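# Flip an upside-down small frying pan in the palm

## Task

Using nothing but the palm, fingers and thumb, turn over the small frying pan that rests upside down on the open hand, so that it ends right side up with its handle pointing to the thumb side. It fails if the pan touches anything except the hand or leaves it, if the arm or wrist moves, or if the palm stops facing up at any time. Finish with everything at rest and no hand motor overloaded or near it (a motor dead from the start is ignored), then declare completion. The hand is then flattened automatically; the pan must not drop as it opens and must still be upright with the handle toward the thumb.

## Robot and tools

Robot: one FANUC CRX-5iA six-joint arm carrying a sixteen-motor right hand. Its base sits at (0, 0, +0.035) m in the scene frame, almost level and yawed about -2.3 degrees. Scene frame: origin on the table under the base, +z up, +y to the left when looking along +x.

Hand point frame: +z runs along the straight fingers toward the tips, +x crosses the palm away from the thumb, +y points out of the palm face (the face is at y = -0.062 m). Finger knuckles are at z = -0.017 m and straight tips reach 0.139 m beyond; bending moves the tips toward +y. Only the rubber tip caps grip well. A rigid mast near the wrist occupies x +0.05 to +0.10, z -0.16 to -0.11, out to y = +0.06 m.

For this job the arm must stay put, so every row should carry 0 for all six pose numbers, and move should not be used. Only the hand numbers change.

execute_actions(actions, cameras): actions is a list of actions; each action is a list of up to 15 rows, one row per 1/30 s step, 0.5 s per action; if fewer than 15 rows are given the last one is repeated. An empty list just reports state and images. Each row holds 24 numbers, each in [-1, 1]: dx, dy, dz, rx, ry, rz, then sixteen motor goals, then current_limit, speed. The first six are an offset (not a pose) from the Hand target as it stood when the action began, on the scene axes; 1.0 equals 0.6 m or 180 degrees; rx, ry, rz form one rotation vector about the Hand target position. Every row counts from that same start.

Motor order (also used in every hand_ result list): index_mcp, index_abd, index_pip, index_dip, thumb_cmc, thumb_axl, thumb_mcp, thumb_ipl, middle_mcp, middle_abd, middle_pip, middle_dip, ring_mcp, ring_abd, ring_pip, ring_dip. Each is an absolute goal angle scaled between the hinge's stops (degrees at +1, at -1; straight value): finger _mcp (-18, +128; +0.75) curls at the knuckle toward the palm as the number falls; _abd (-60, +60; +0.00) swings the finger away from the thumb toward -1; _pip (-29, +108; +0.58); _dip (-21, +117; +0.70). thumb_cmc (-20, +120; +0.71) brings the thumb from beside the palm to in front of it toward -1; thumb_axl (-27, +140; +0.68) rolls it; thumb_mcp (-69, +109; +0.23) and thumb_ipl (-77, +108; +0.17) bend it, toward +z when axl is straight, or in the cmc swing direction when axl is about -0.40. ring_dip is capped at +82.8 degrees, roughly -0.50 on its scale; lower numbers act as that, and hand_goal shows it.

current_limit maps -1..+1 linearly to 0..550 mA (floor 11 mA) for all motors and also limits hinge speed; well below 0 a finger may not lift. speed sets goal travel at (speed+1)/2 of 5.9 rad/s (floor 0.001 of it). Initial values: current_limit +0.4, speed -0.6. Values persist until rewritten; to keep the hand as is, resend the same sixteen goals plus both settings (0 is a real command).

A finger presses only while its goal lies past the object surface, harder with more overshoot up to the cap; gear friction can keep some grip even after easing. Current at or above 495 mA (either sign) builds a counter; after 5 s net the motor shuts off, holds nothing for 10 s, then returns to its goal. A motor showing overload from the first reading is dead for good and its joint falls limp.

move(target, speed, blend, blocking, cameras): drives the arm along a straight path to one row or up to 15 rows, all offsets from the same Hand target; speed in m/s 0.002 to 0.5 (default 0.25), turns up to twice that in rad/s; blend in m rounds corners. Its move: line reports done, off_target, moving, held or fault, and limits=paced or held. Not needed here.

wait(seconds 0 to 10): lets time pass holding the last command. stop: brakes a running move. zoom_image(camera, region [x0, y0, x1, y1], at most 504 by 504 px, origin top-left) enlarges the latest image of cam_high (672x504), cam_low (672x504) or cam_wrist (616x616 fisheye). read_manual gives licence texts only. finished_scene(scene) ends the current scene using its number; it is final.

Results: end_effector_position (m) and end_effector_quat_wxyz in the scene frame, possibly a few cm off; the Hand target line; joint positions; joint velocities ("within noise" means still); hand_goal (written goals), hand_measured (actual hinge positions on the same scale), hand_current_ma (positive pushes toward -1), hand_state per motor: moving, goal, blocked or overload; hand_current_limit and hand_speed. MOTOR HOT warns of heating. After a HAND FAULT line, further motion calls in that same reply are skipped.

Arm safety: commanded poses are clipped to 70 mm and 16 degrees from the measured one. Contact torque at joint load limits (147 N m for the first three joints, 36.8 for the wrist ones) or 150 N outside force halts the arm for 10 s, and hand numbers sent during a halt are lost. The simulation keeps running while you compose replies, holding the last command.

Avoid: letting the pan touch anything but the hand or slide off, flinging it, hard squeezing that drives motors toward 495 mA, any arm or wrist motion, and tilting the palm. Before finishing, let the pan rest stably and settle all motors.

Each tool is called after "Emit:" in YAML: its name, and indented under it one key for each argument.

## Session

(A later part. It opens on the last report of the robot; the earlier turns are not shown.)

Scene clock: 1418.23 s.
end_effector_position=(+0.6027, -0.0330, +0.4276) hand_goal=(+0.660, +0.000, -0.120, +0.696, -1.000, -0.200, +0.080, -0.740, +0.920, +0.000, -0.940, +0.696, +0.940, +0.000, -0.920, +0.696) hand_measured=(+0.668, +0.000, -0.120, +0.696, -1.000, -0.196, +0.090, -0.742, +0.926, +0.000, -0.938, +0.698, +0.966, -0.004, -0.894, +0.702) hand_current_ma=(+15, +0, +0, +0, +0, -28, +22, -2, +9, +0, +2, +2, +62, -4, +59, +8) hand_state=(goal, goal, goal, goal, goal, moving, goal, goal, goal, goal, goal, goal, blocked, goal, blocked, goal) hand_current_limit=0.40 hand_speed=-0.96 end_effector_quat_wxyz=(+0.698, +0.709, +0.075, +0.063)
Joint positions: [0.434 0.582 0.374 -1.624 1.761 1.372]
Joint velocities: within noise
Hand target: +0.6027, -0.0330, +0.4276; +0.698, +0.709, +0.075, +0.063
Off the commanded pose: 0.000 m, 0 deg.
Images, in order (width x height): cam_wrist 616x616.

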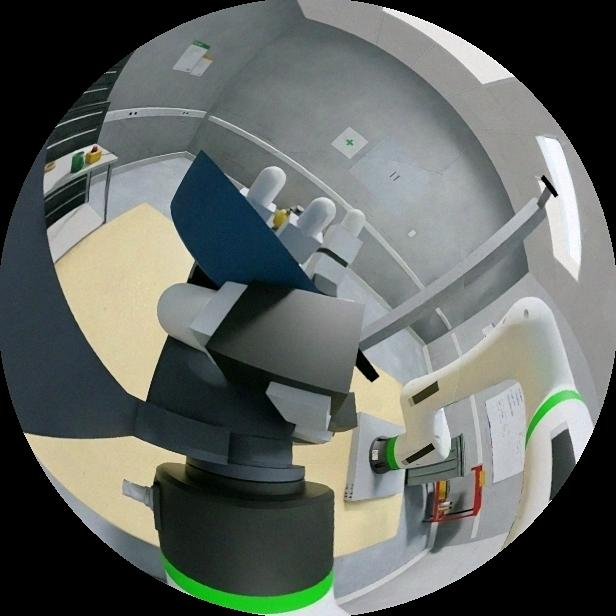

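Emit:
execute_actions:
  actions:
    - [[0,0,0,0,0,0, 0.66,0,-0.12,0.696, -1.0,-0.22,0.03,-0.65, 0.92,0,-0.94,0.696, 0.95,0,-0.91,0.696, 0.4,-0.96]]
  cameras: ["cam_high","cam_low","cam_wrist"]

Emit:
zoom_image:
  camera: "cam_wrist"
  region: [150, 110, 420, 380]

Emit:
zoom_image:
  camera: "cam_low"
  region: [325, 110, 425, 200]

Emit:
zoom_image:
  camera: "cam_high"
  region: [245, 145, 325, 215]

Scene clock: 1439.40 s.
end_effector_position=(+0.6027, -0.0330, +0.4276) hand_goal=(+0.660, +0.000, -0.120, +0.696, -1.000, -0.220, +0.030, -0.650, +0.920, +0.000, -0.940, +0.696, +0.950, +0.000, -0.910, +0.696) hand_measured=(+0.668, +0.000, -0.120, +0.696, -1.000, -0.228, +0.032, -0.656, +0.926, +0.000, -0.938, +0.698, +0.970, -0.004, -0.894, +0.702) hand_current_ma=(+15, +0, +0, +0, +0, -18, +2, -11, +9, +0, +2, +2, +44, -4, +31, +8) hand_state=(goal, goal, goal, goal, goal, goal, goal, goal, goal, goal, goal, goal, goal, goal, goal, goal) hand_current_limit=0.40 hand_speed=-0.96 end_effector_quat_wxyz=(+0.698, +0.709, +0.075, +0.063)
Joint positions: [0.434 0.582 0.374 -1.624 1.761 1.372]
Joint velocities: within noise
Hand target: +0.6027, -0.0330, +0.4276; +0.698, +0.709, +0.075, +0.063
Off the commanded pose: 0.000 m, 0 deg.

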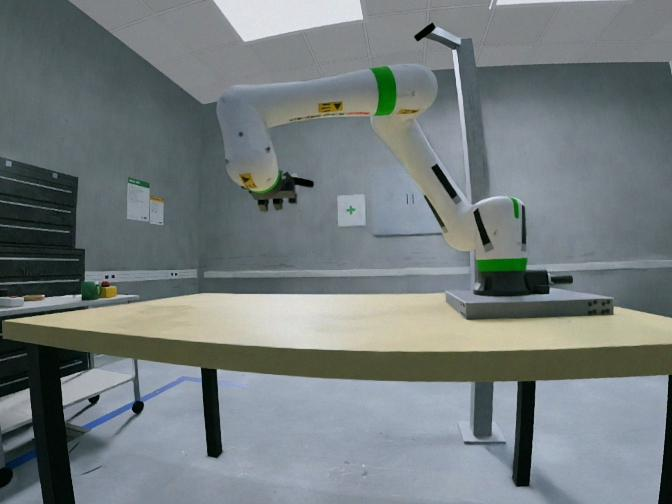

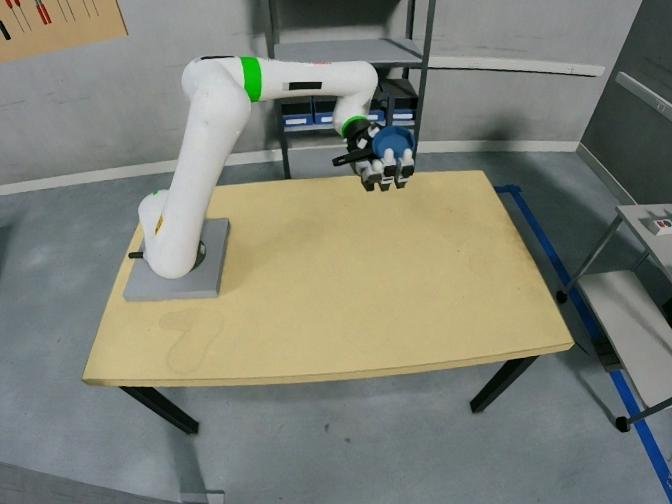

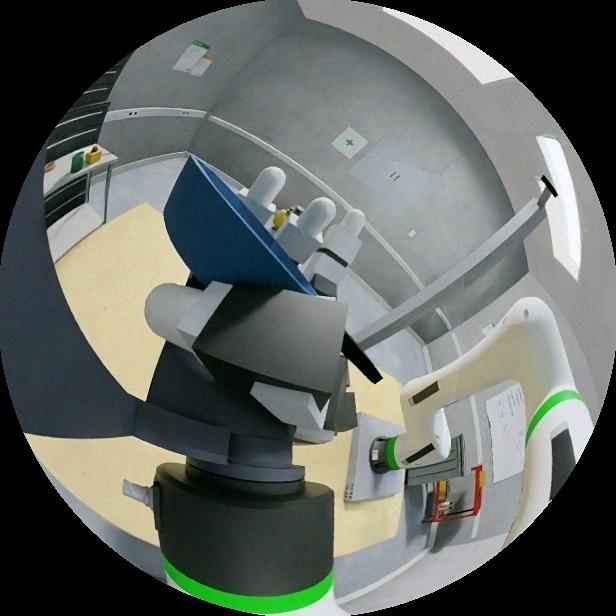

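Scaled by 1.867 from the camera's 616x616 image, which has a finer 880x880 frame.

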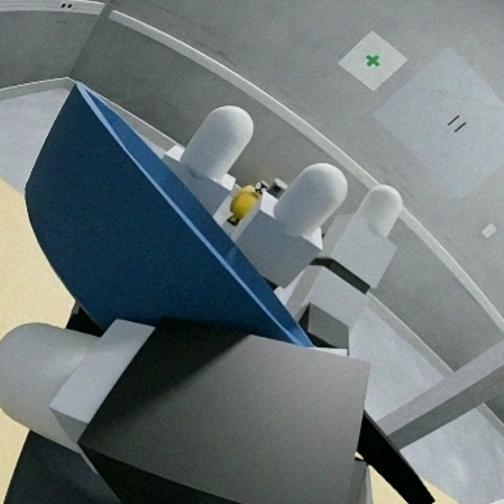

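Scaled by 5.040 from the camera's 672x504 image, which has a finer 960x720 frame.

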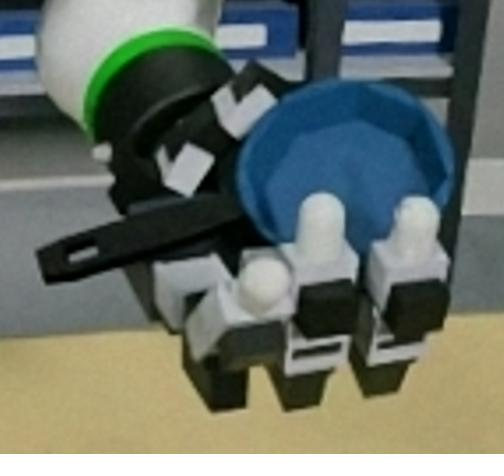

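Scaled by 6.300 from the camera's 672x504 image, which has a finer 960x720 frame.

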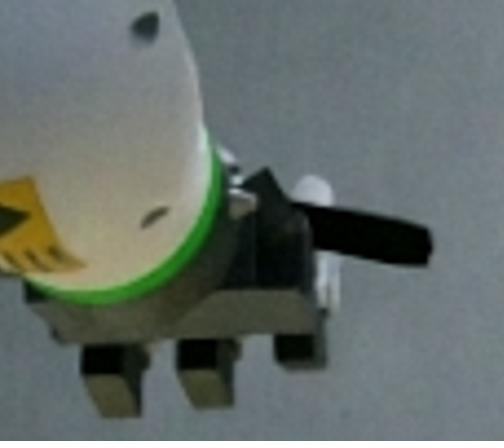

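Emit:
execute_actions:
  actions:
    - [[0,0,0,0,0,0, 0.66,0,-0.12,0.696, -1.0,-0.24,-0.03,-0.53, 0.92,0,-0.94,0.696, 0.95,0,-0.91,0.696, 0.4,-0.96]]
  cameras: ["cam_high","cam_low","cam_wrist"]

Emit:
zoom_image:
  camera: "cam_wrist"
  region: [150, 110, 420, 380]

Emit:
zoom_image:
  camera: "cam_low"
  region: [325, 110, 425, 200]

Emit:
zoom_image:
  camera: "cam_high"
  region: [245, 145, 325, 215]

Scene clock: 1446.10 s.
end_effector_position=(+0.6027, -0.0330, +0.4276) hand_goal=(+0.660, +0.000, -0.120, +0.696, -1.000, -0.240, -0.030, -0.530, +0.920, +0.000, -0.940, +0.696, +0.950, +0.000, -0.910, +0.696) hand_measured=(+0.668, +0.000, -0.120, +0.696, -1.000, -0.252, -0.030, -0.536, +0.926, +0.000, -0.938, +0.698, +0.972, -0.004, -0.894, +0.702) hand_current_ma=(+15, +0, +0, +0, +0, -30, -1, -14, +9, +0, +2, +2, +53, -4, +32, +8) hand_state=(goal, goal, goal, goal, goal, goal, goal, goal, goal, goal, goal, goal, blocked, goal, goal, goal) hand_current_limit=0.40 hand_speed=-0.96 end_effector_quat_wxyz=(+0.698, +0.709, +0.075, +0.063)
Joint positions: [0.434 0.582 0.374 -1.624 1.761 1.372]
Joint velocities: within noise
Hand target: +0.6027, -0.0330, +0.4276; +0.698, +0.709, +0.075, +0.063
Off the commanded pose: 0.000 m, 0 deg.

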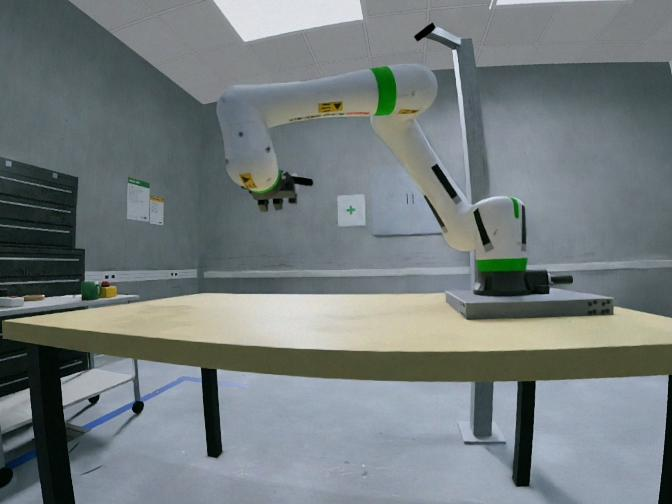

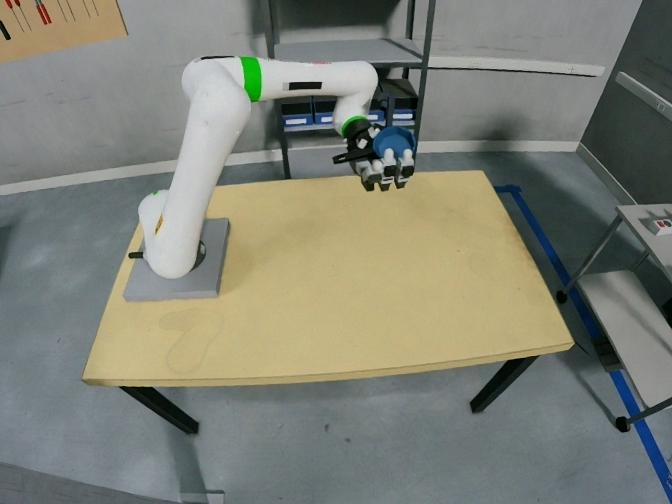

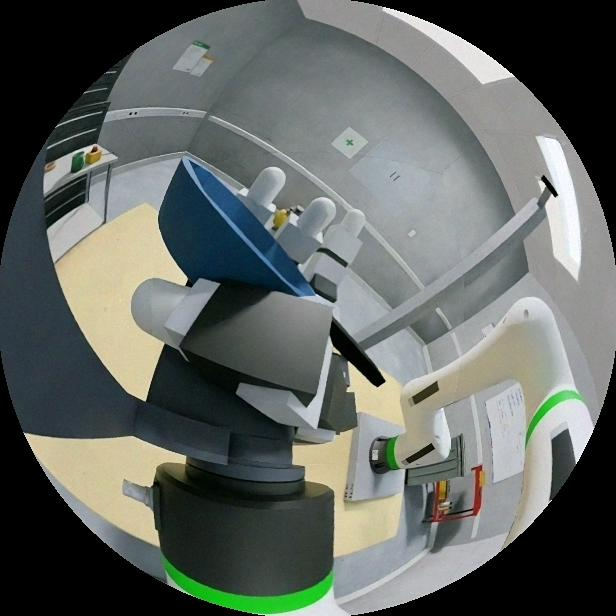

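Scaled by 1.867 from the camera's 616x616 image, which has a finer 880x880 frame.

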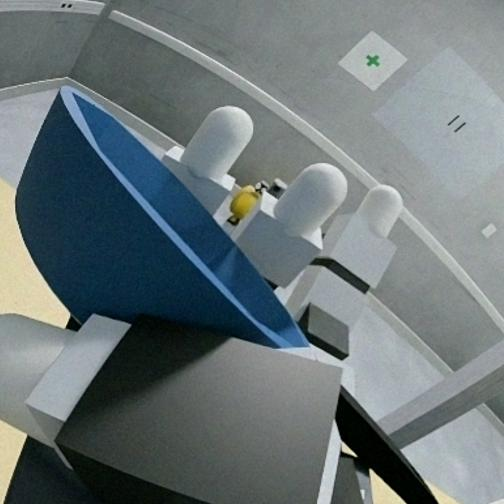

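Scaled by 5.040 from the camera's 672x504 image, which has a finer 960x720 frame.

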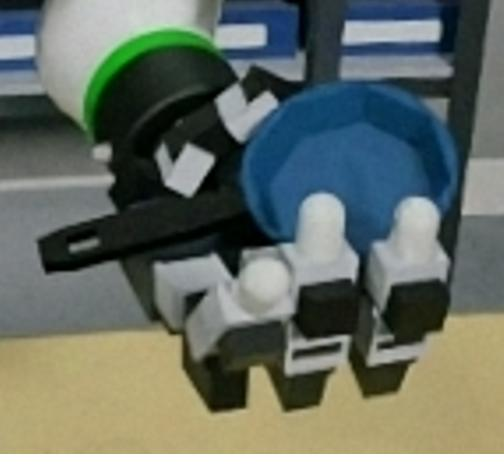

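Scaled by 6.300 from the camera's 672x504 image, which has a finer 960x720 frame.

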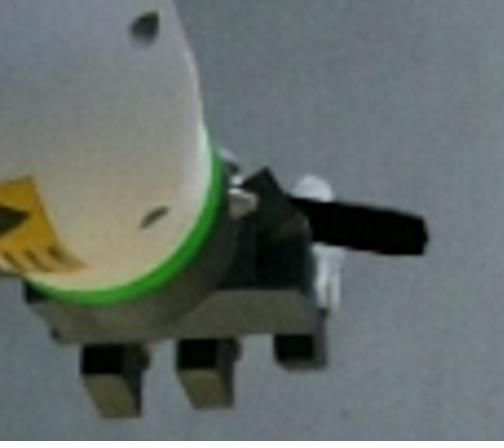

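Emit:
execute_actions:
  actions:
    - [[0,0,0,0,0,0, 0.66,0,-0.12,0.696, -1.0,-0.265,-0.11,-0.38, 0.92,0,-0.94,0.696, 0.95,0,-0.91,0.696, 0.4,-0.96]]
  cameras: ["cam_high","cam_low","cam_wrist"]

Emit:
zoom_image:
  camera: "cam_wrist"
  region: [150, 110, 420, 380]

Emit:
zoom_image:
  camera: "cam_low"
  region: [325, 110, 425, 200]

Emit:
zoom_image:
  camera: "cam_high"
  region: [245, 145, 325, 215]

Scene clock: 1452.87 s.
end_effector_position=(+0.6027, -0.0330, +0.4276) hand_goal=(+0.660, +0.000, -0.120, +0.696, -1.000, -0.264, -0.110, -0.380, +0.920, +0.000, -0.940, +0.696, +0.950, +0.000, -0.910, +0.696) hand_measured=(+0.668, +0.000, -0.120, +0.696, -1.000, -0.276, -0.108, -0.386, +0.926, +0.000, -0.938, +0.698, +0.974, -0.004, -0.890, +0.702) hand_current_ma=(+15, +0, +0, +0, +0, -24, +3, -14, +9, +0, +2, +2, +60, -4, +39, +8) hand_state=(goal, goal, goal, goal, goal, goal, goal, goal, goal, goal, goal, goal, blocked, goal, goal, goal) hand_current_limit=0.40 hand_speed=-0.96 end_effector_quat_wxyz=(+0.698, +0.709, +0.075, +0.063)
Joint positions: [0.434 0.582 0.374 -1.624 1.761 1.372]
Joint velocities: within noise
Hand target: +0.6027, -0.0330, +0.4276; +0.698, +0.709, +0.075, +0.063
Off the commanded pose: 0.000 m, 0 deg.

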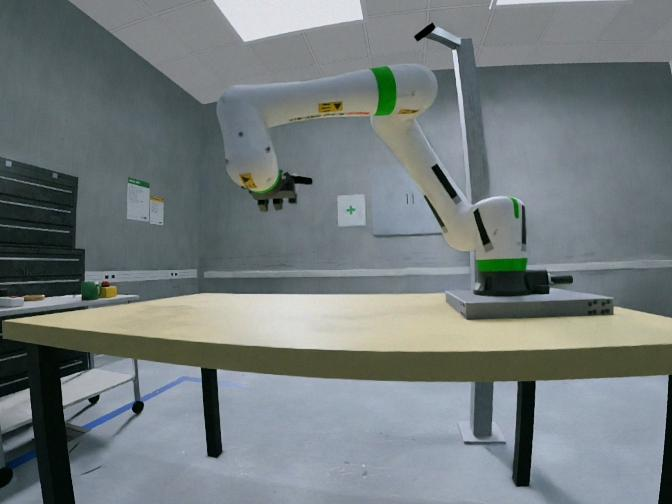

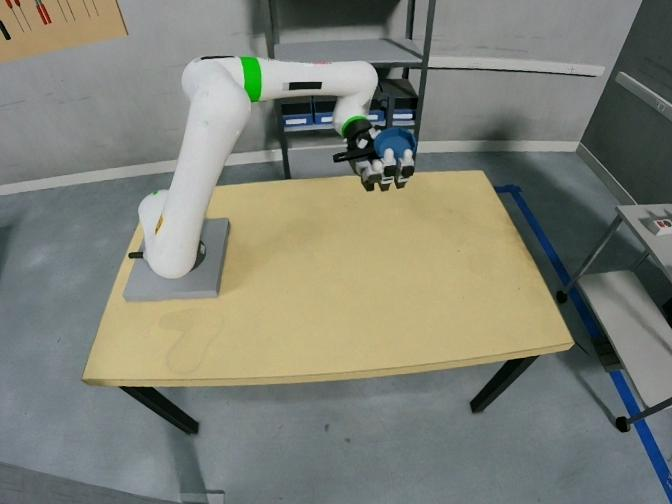

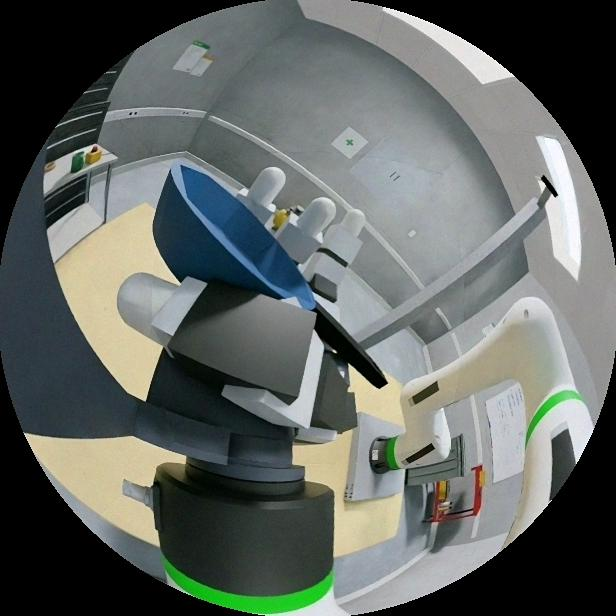

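Scaled by 1.867 from the camera's 616x616 image, which has a finer 880x880 frame.

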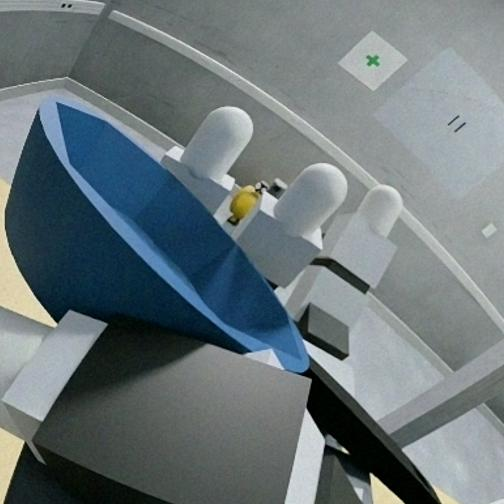

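Scaled by 5.040 from the camera's 672x504 image, which has a finer 960x720 frame.

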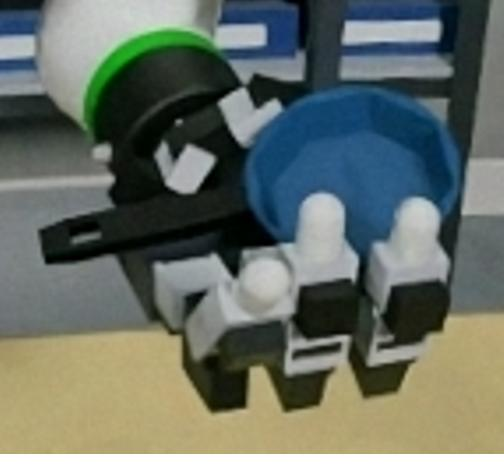

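Scaled by 6.300 from the camera's 672x504 image, which has a finer 960x720 frame.

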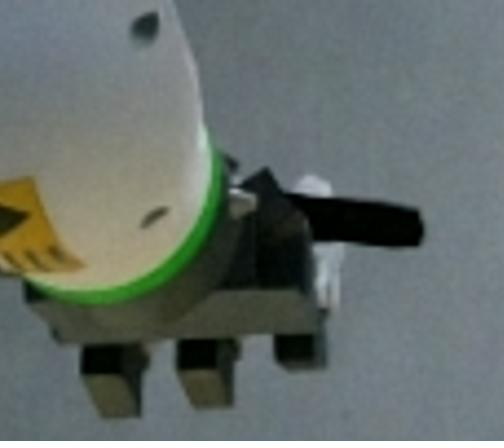

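Emit:
execute_actions:
  actions:
    - [[0,0,0,0,0,0, 0.66,0,-0.12,0.696, -1.0,-0.30,-0.21,-0.22, 0.93,0,-0.94,0.696, 0.95,0,-0.91,0.696, 0.4,-0.96]]
  cameras: ["cam_high","cam_low","cam_wrist"]

Emit:
zoom_image:
  camera: "cam_wrist"
  region: [150, 110, 420, 380]

Emit:
zoom_image:
  camera: "cam_low"
  region: [325, 110, 425, 200]

Emit:
zoom_image:
  camera: "cam_high"
  region: [245, 145, 325, 215]

Scene clock: 1464.17 s.
end_effector_position=(+0.6027, -0.0330, +0.4276) hand_goal=(+0.660, +0.000, -0.120, +0.696, -1.000, -0.300, -0.210, -0.220, +0.930, +0.000, -0.940, +0.696, +0.950, +0.000, -0.910, +0.696) hand_measured=(+0.668, +0.000, -0.120, +0.696, -1.000, -0.312, -0.206, -0.226, +0.936, +0.000, -0.938, +0.698, +0.978, -0.004, -0.886, +0.702) hand_current_ma=(+15, +0, +0, +0, +0, -29, +7, -10, +9, +0, +2, +2, +68, -3, +50, +8) hand_state=(goal, goal, goal, goal, goal, goal, goal, goal, goal, goal, goal, goal, blocked, goal, blocked, goal) hand_current_limit=0.40 hand_speed=-0.96 end_effector_quat_wxyz=(+0.698, +0.709, +0.075, +0.063)
Joint positions: [0.434 0.582 0.374 -1.624 1.761 1.372]
Joint velocities: within noise
Hand target: +0.6027, -0.0330, +0.4276; +0.698, +0.709, +0.075, +0.063
Off the commanded pose: 0.000 m, 0 deg.

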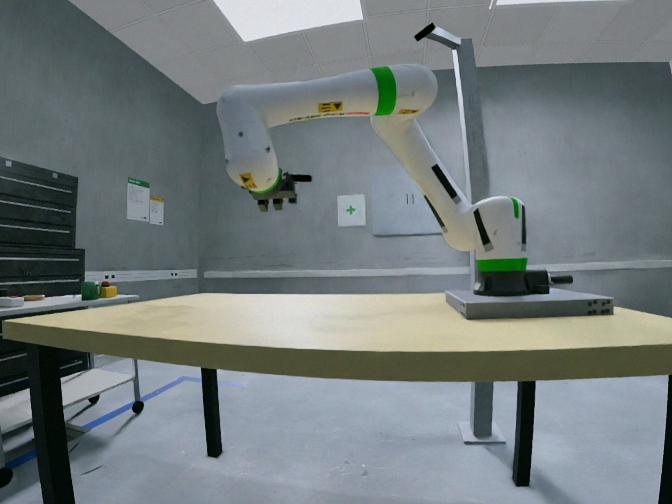

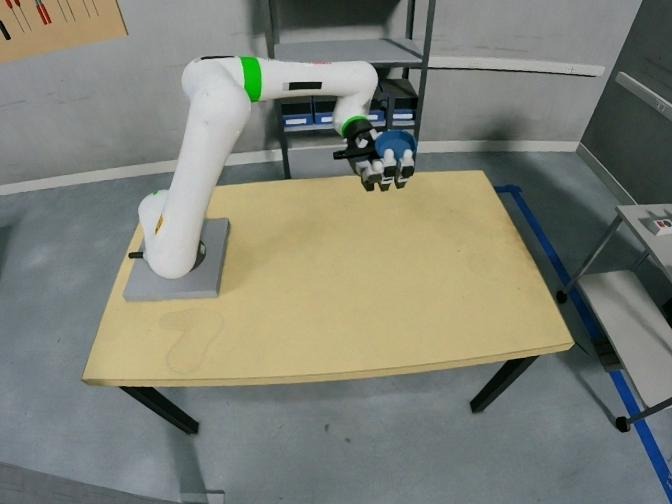

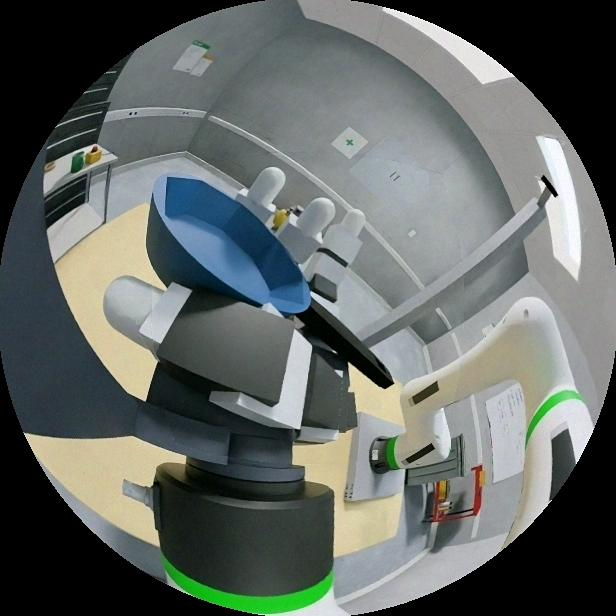

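Scaled by 1.867 from the camera's 616x616 image, which has a finer 880x880 frame.

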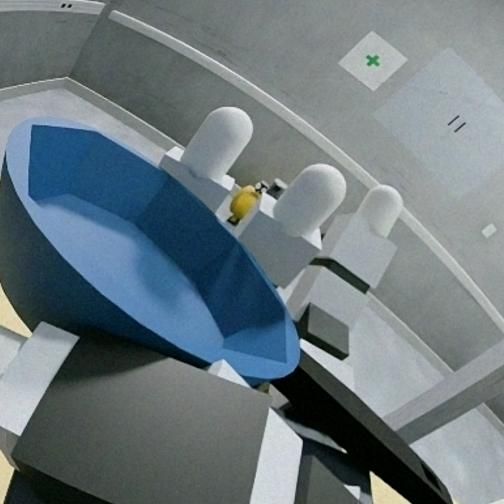

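Scaled by 5.040 from the camera's 672x504 image, which has a finer 960x720 frame.

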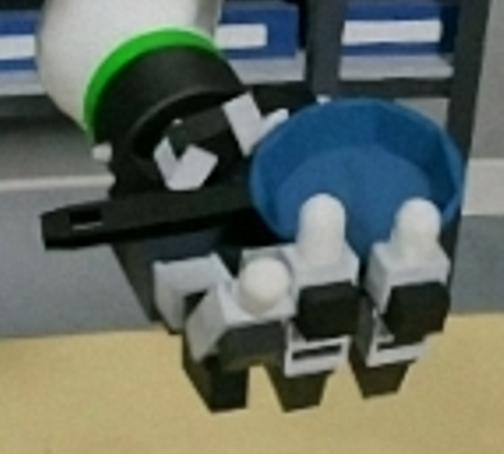

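Scaled by 6.300 from the camera's 672x504 image, which has a finer 960x720 frame.

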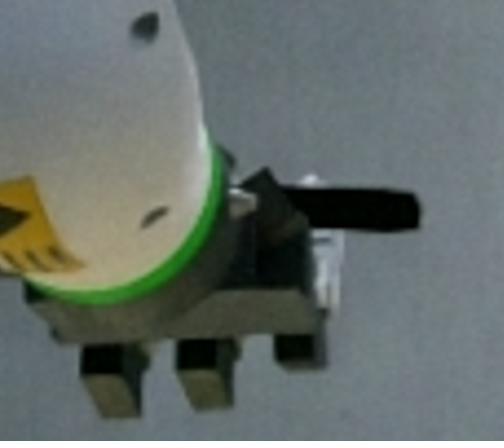

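Emit:
execute_actions:
  actions:
    - [[0,0,0,0,0,0, 0.66,0,-0.12,0.696, -1.0,-0.33,-0.28,-0.10, 0.93,0,-0.94,0.696, 0.96,0,-0.91,0.696, 0.4,-0.96]]
  cameras: ["cam_high","cam_low","cam_wrist"]

Emit:
zoom_image:
  camera: "cam_wrist"
  region: [130, 110, 420, 400]

Emit:
zoom_image:
  camera: "cam_low"
  region: [325, 110, 425, 200]

Emit:
zoom_image:
  camera: "cam_high"
  region: [245, 145, 325, 215]

Scene clock: 1479.77 s.
end_effector_position=(+0.6027, -0.0330, +0.4276) hand_goal=(+0.660, +0.000, -0.120, +0.696, -1.000, -0.330, -0.280, -0.100, +0.930, +0.000, -0.940, +0.696, +0.960, +0.000, -0.910, +0.696) hand_measured=(+0.668, +0.000, -0.120, +0.696, -1.000, -0.342, -0.278, -0.106, +0.936, +0.000, -0.938, +0.698, +0.986, -0.002, -0.886, +0.702) hand_current_ma=(+15, +0, +0, +0, +0, -28, +1, -11, +9, +0, +2, +2, +66, -3, +50, +8) hand_state=(goal, goal, goal, goal, goal, goal, goal, goal, goal, goal, goal, goal, blocked, goal, blocked, goal) hand_current_limit=0.40 hand_speed=-0.96 end_effector_quat_wxyz=(+0.698, +0.709, +0.075, +0.063)
Joint positions: [0.434 0.582 0.374 -1.624 1.761 1.372]
Joint velocities: within noise
Hand target: +0.6027, -0.0330, +0.4276; +0.698, +0.709, +0.075, +0.063
Off the commanded pose: 0.000 m, 0 deg.

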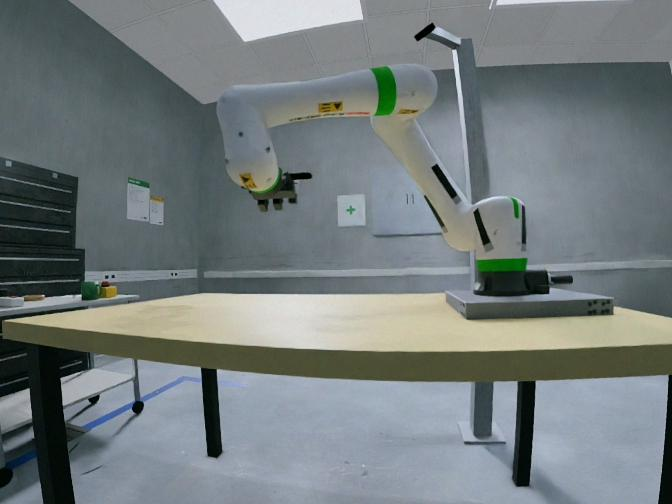

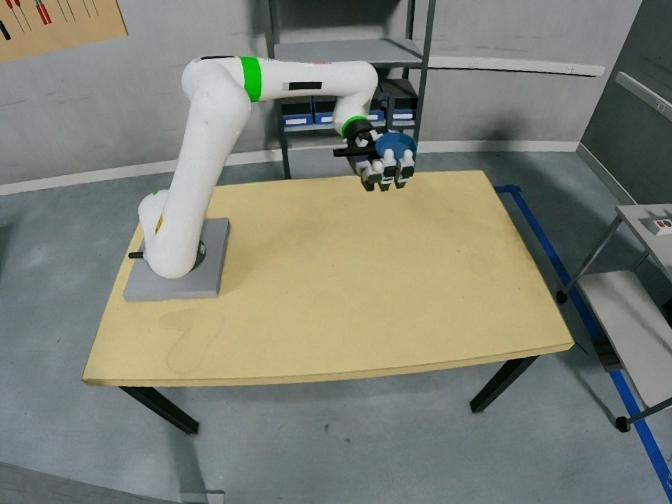

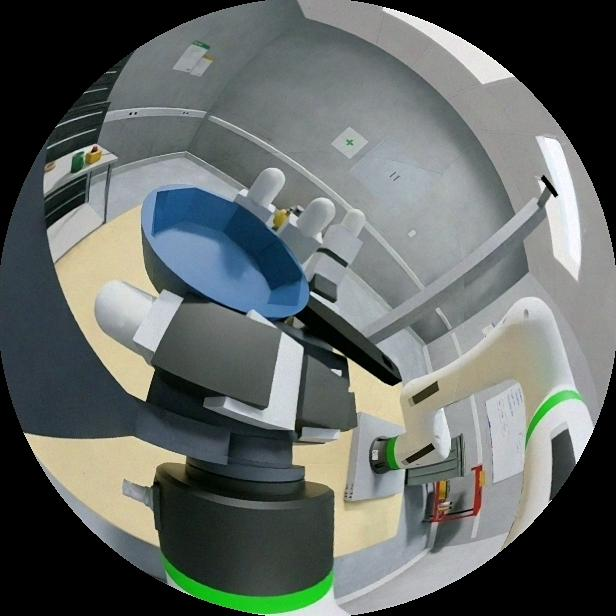

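Scaled by 1.738 from the camera's 616x616 image, which has a finer 880x880 frame.

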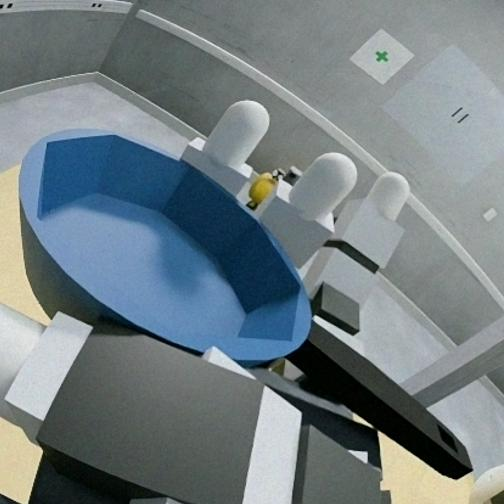

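Scaled by 5.040 from the camera's 672x504 image, which has a finer 960x720 frame.

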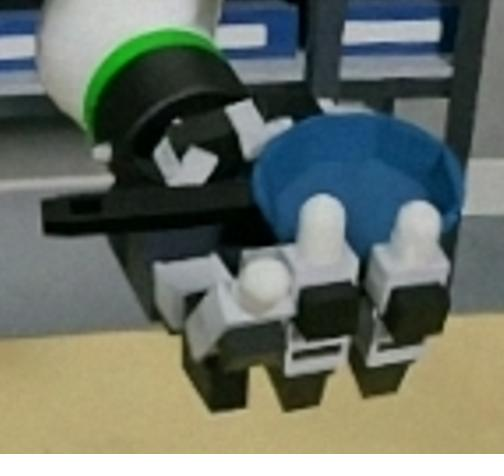

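Scaled by 6.300 from the camera's 672x504 image, which has a finer 960x720 frame.

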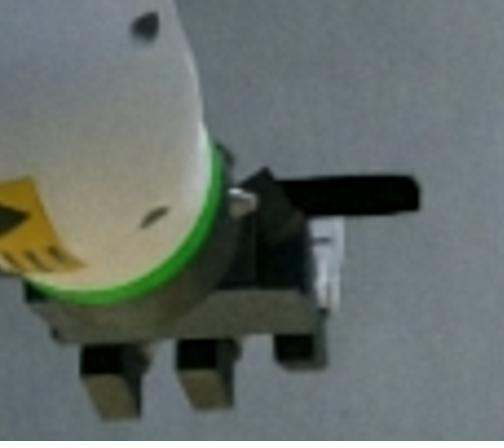

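Emit:
execute_actions:
  actions:
    - [[0,0,0,0,0,0, 0.66,0,-0.12,0.696, -1.0,-0.36,-0.36,0.03, 0.93,0,-0.94,0.696, 0.97,0,-0.91,0.696, 0.4,-0.96]]
  cameras: ["cam_high","cam_low","cam_wrist"]

Emit:
zoom_image:
  camera: "cam_wrist"
  region: [130, 110, 420, 400]

Emit:
zoom_image:
  camera: "cam_low"
  region: [325, 110, 425, 200]

Emit:
zoom_image:
  camera: "cam_high"
  region: [245, 145, 325, 215]

Scene clock: 1489.27 s.
end_effector_position=(+0.6027, -0.0330, +0.4276) hand_goal=(+0.660, +0.000, -0.120, +0.696, -1.000, -0.360, -0.360, +0.030, +0.930, +0.000, -0.940, +0.696, +0.970, +0.000, -0.910, +0.696) hand_measured=(+0.668, +0.000, -0.120, +0.696, -1.000, -0.364, -0.364, +0.024, +0.936, +0.000, -0.938, +0.698, +0.990, -0.002, -0.892, +0.702) hand_current_ma=(+15, +0, +0, +0, +0, -5, -5, -11, +9, +0, +2, +2, +48, -3, +37, +8) hand_state=(goal, goal, goal, goal, goal, goal, goal, goal, goal, goal, goal, goal, blocked, goal, goal, goal) hand_current_limit=0.40 hand_speed=-0.96 end_effector_quat_wxyz=(+0.698, +0.709, +0.075, +0.063)
Joint positions: [0.434 0.582 0.374 -1.624 1.761 1.372]
Joint velocities: within noise
Hand target: +0.6027, -0.0330, +0.4276; +0.698, +0.709, +0.075, +0.063
Off the commanded pose: 0.000 m, 0 deg.

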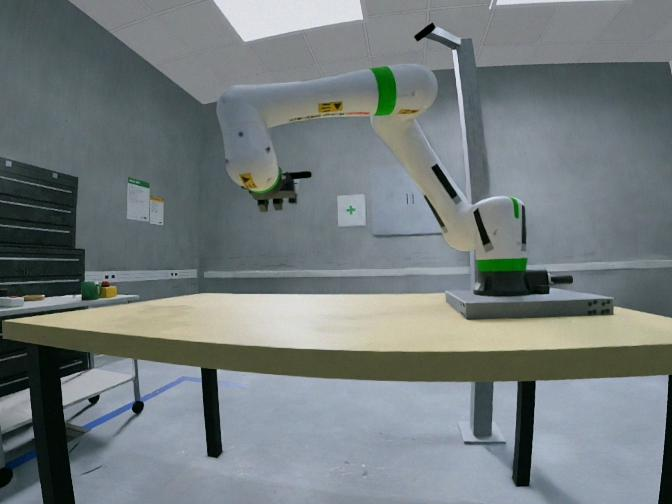

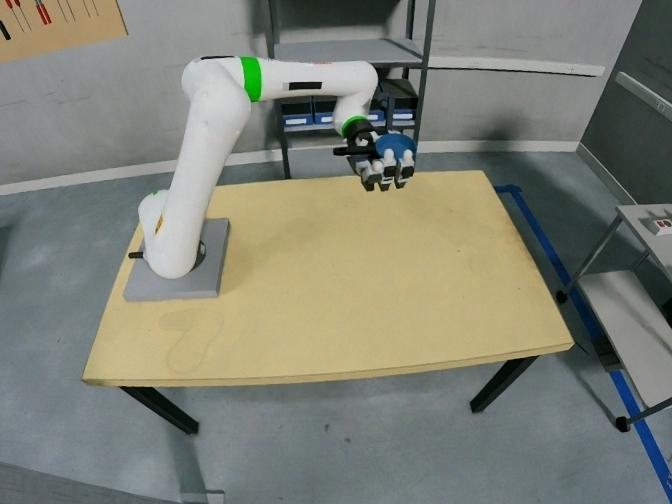

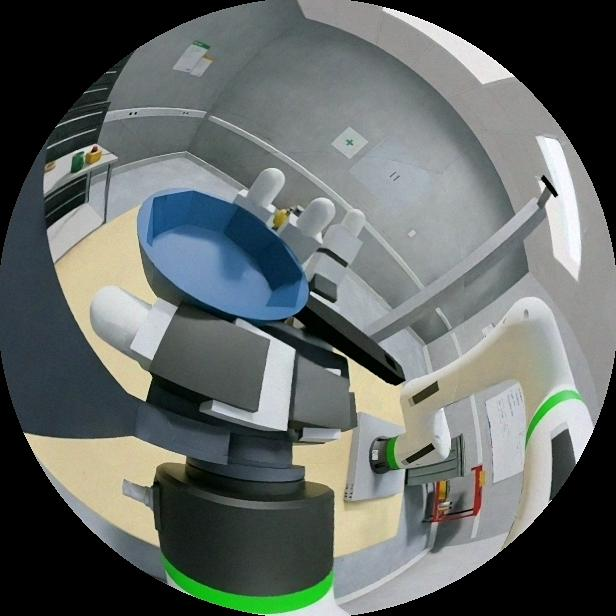

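Scaled by 1.738 from the camera's 616x616 image, which has a finer 880x880 frame.

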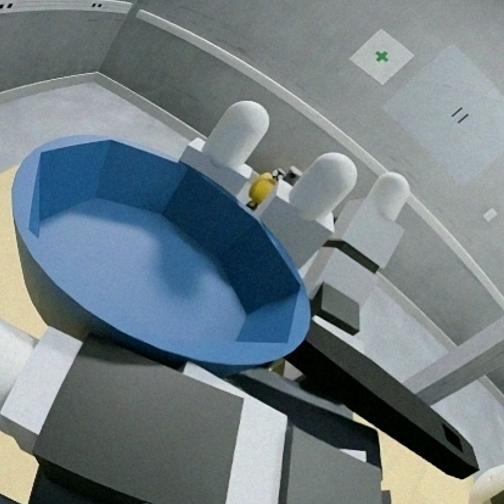

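Scaled by 5.040 from the camera's 672x504 image, which has a finer 960x720 frame.

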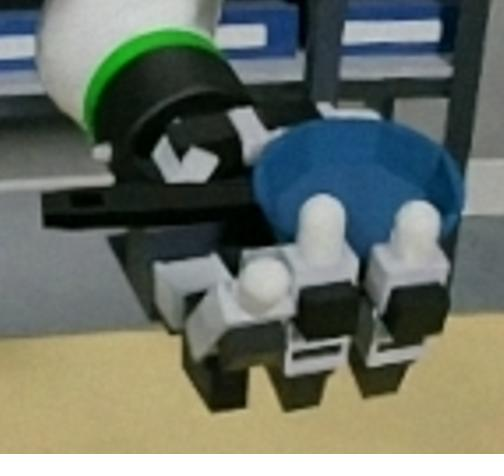

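Scaled by 6.300 from the camera's 672x504 image, which has a finer 960x720 frame.

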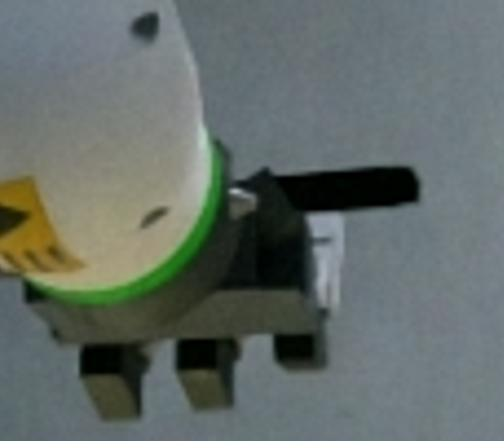

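Emit:
execute_actions:
  actions:
    - [[0,0,0,0,0,0, 0.66,0,-0.12,0.696, -1.0,-0.385,-0.45,0.13, 0.93,0,-0.94,0.696, 0.96,0,-0.91,0.696, 0.4,-0.96]]
  cameras: ["cam_high","cam_low","cam_wrist"]

Emit:
zoom_image:
  camera: "cam_wrist"
  region: [130, 110, 420, 400]

Emit:
zoom_image:
  camera: "cam_low"
  region: [325, 110, 425, 200]

Emit:
zoom_image:
  camera: "cam_high"
  region: [245, 145, 325, 215]

Scene clock: 1505.17 s.
end_effector_position=(+0.6027, -0.0330, +0.4276) hand_goal=(+0.660, +0.000, -0.120, +0.696, -1.000, -0.384, -0.450, +0.130, +0.930, +0.000, -0.940, +0.696, +0.960, +0.000, -0.910, +0.696) hand_measured=(+0.668, +0.000, -0.120, +0.696, -1.000, -0.382, -0.454, +0.124, +0.936, +0.000, -0.938, +0.698, +0.980, -0.002, -0.906, +0.700) hand_current_ma=(+15, +0, +0, +0, +0, +3, -6, -11, +9, +0, +2, +2, +44, -3, +4, +4) hand_state=(goal, goal, goal, goal, goal, goal, goal, goal, goal, goal, goal, goal, goal, goal, goal, goal) hand_current_limit=0.40 hand_speed=-0.96 end_effector_quat_wxyz=(+0.698, +0.709, +0.075, +0.063)
Joint positions: [0.434 0.582 0.374 -1.624 1.761 1.372]
Joint velocities: within noise
Hand target: +0.6027, -0.0330, +0.4276; +0.698, +0.709, +0.075, +0.063
Off the commanded pose: 0.000 m, 0 deg.

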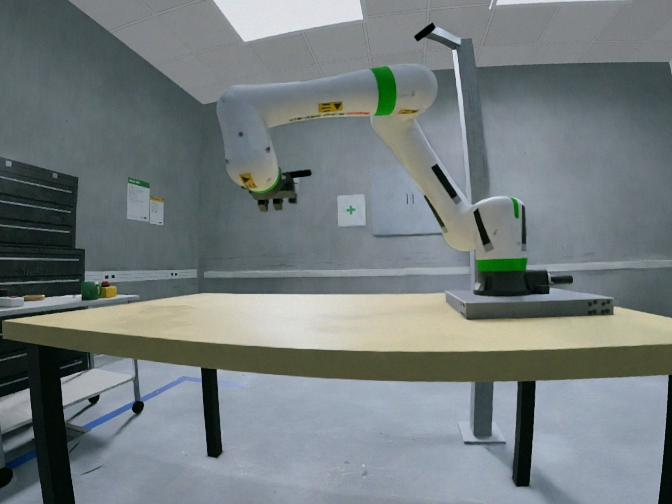

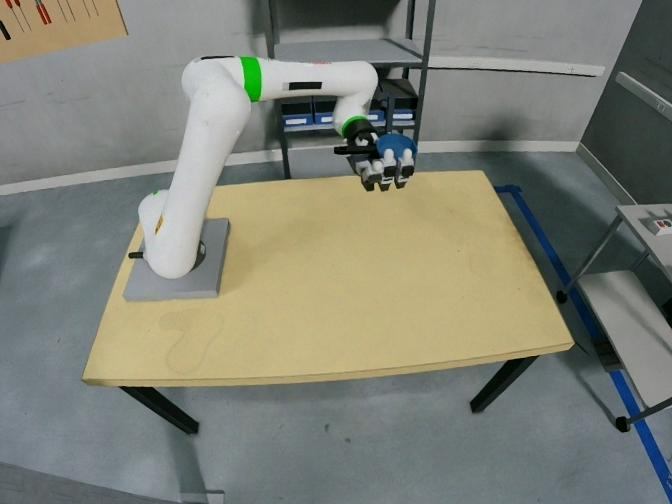

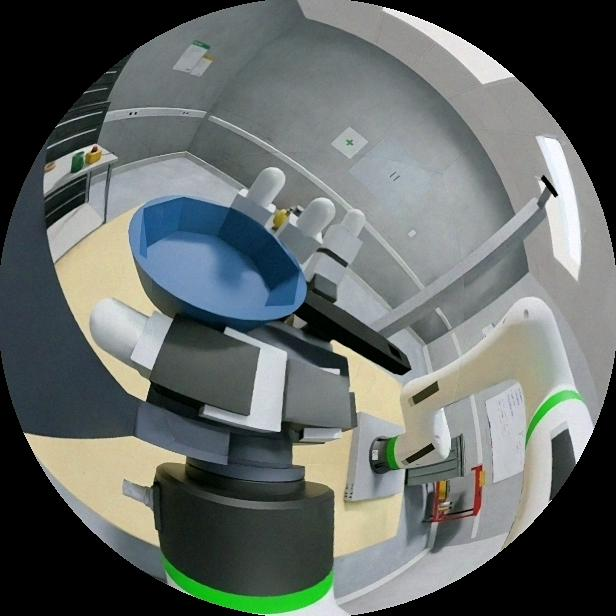

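Scaled by 1.738 from the camera's 616x616 image, which has a finer 880x880 frame.

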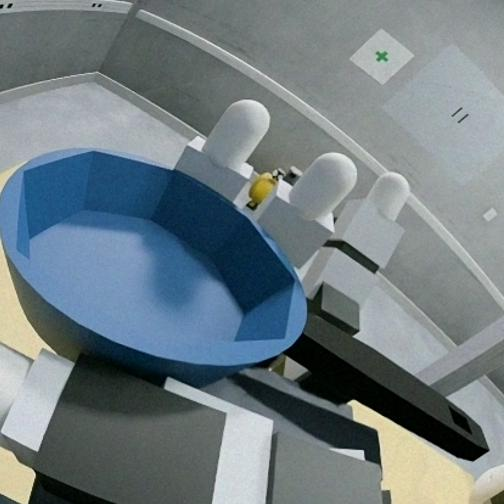

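Scaled by 5.040 from the camera's 672x504 image, which has a finer 960x720 frame.

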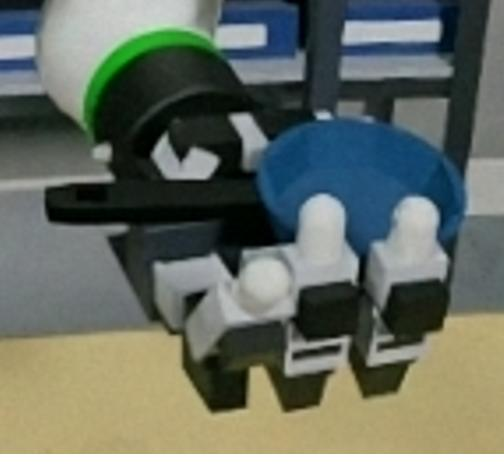

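Scaled by 6.300 from the camera's 672x504 image, which has a finer 960x720 frame.

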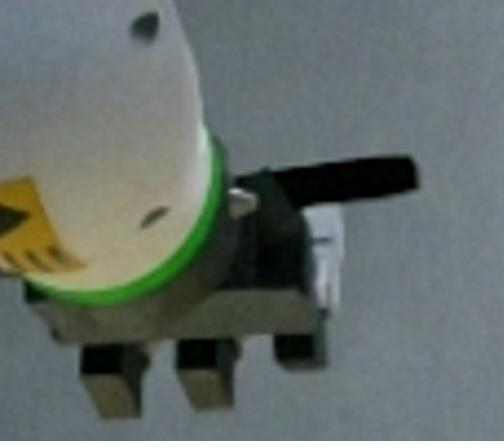

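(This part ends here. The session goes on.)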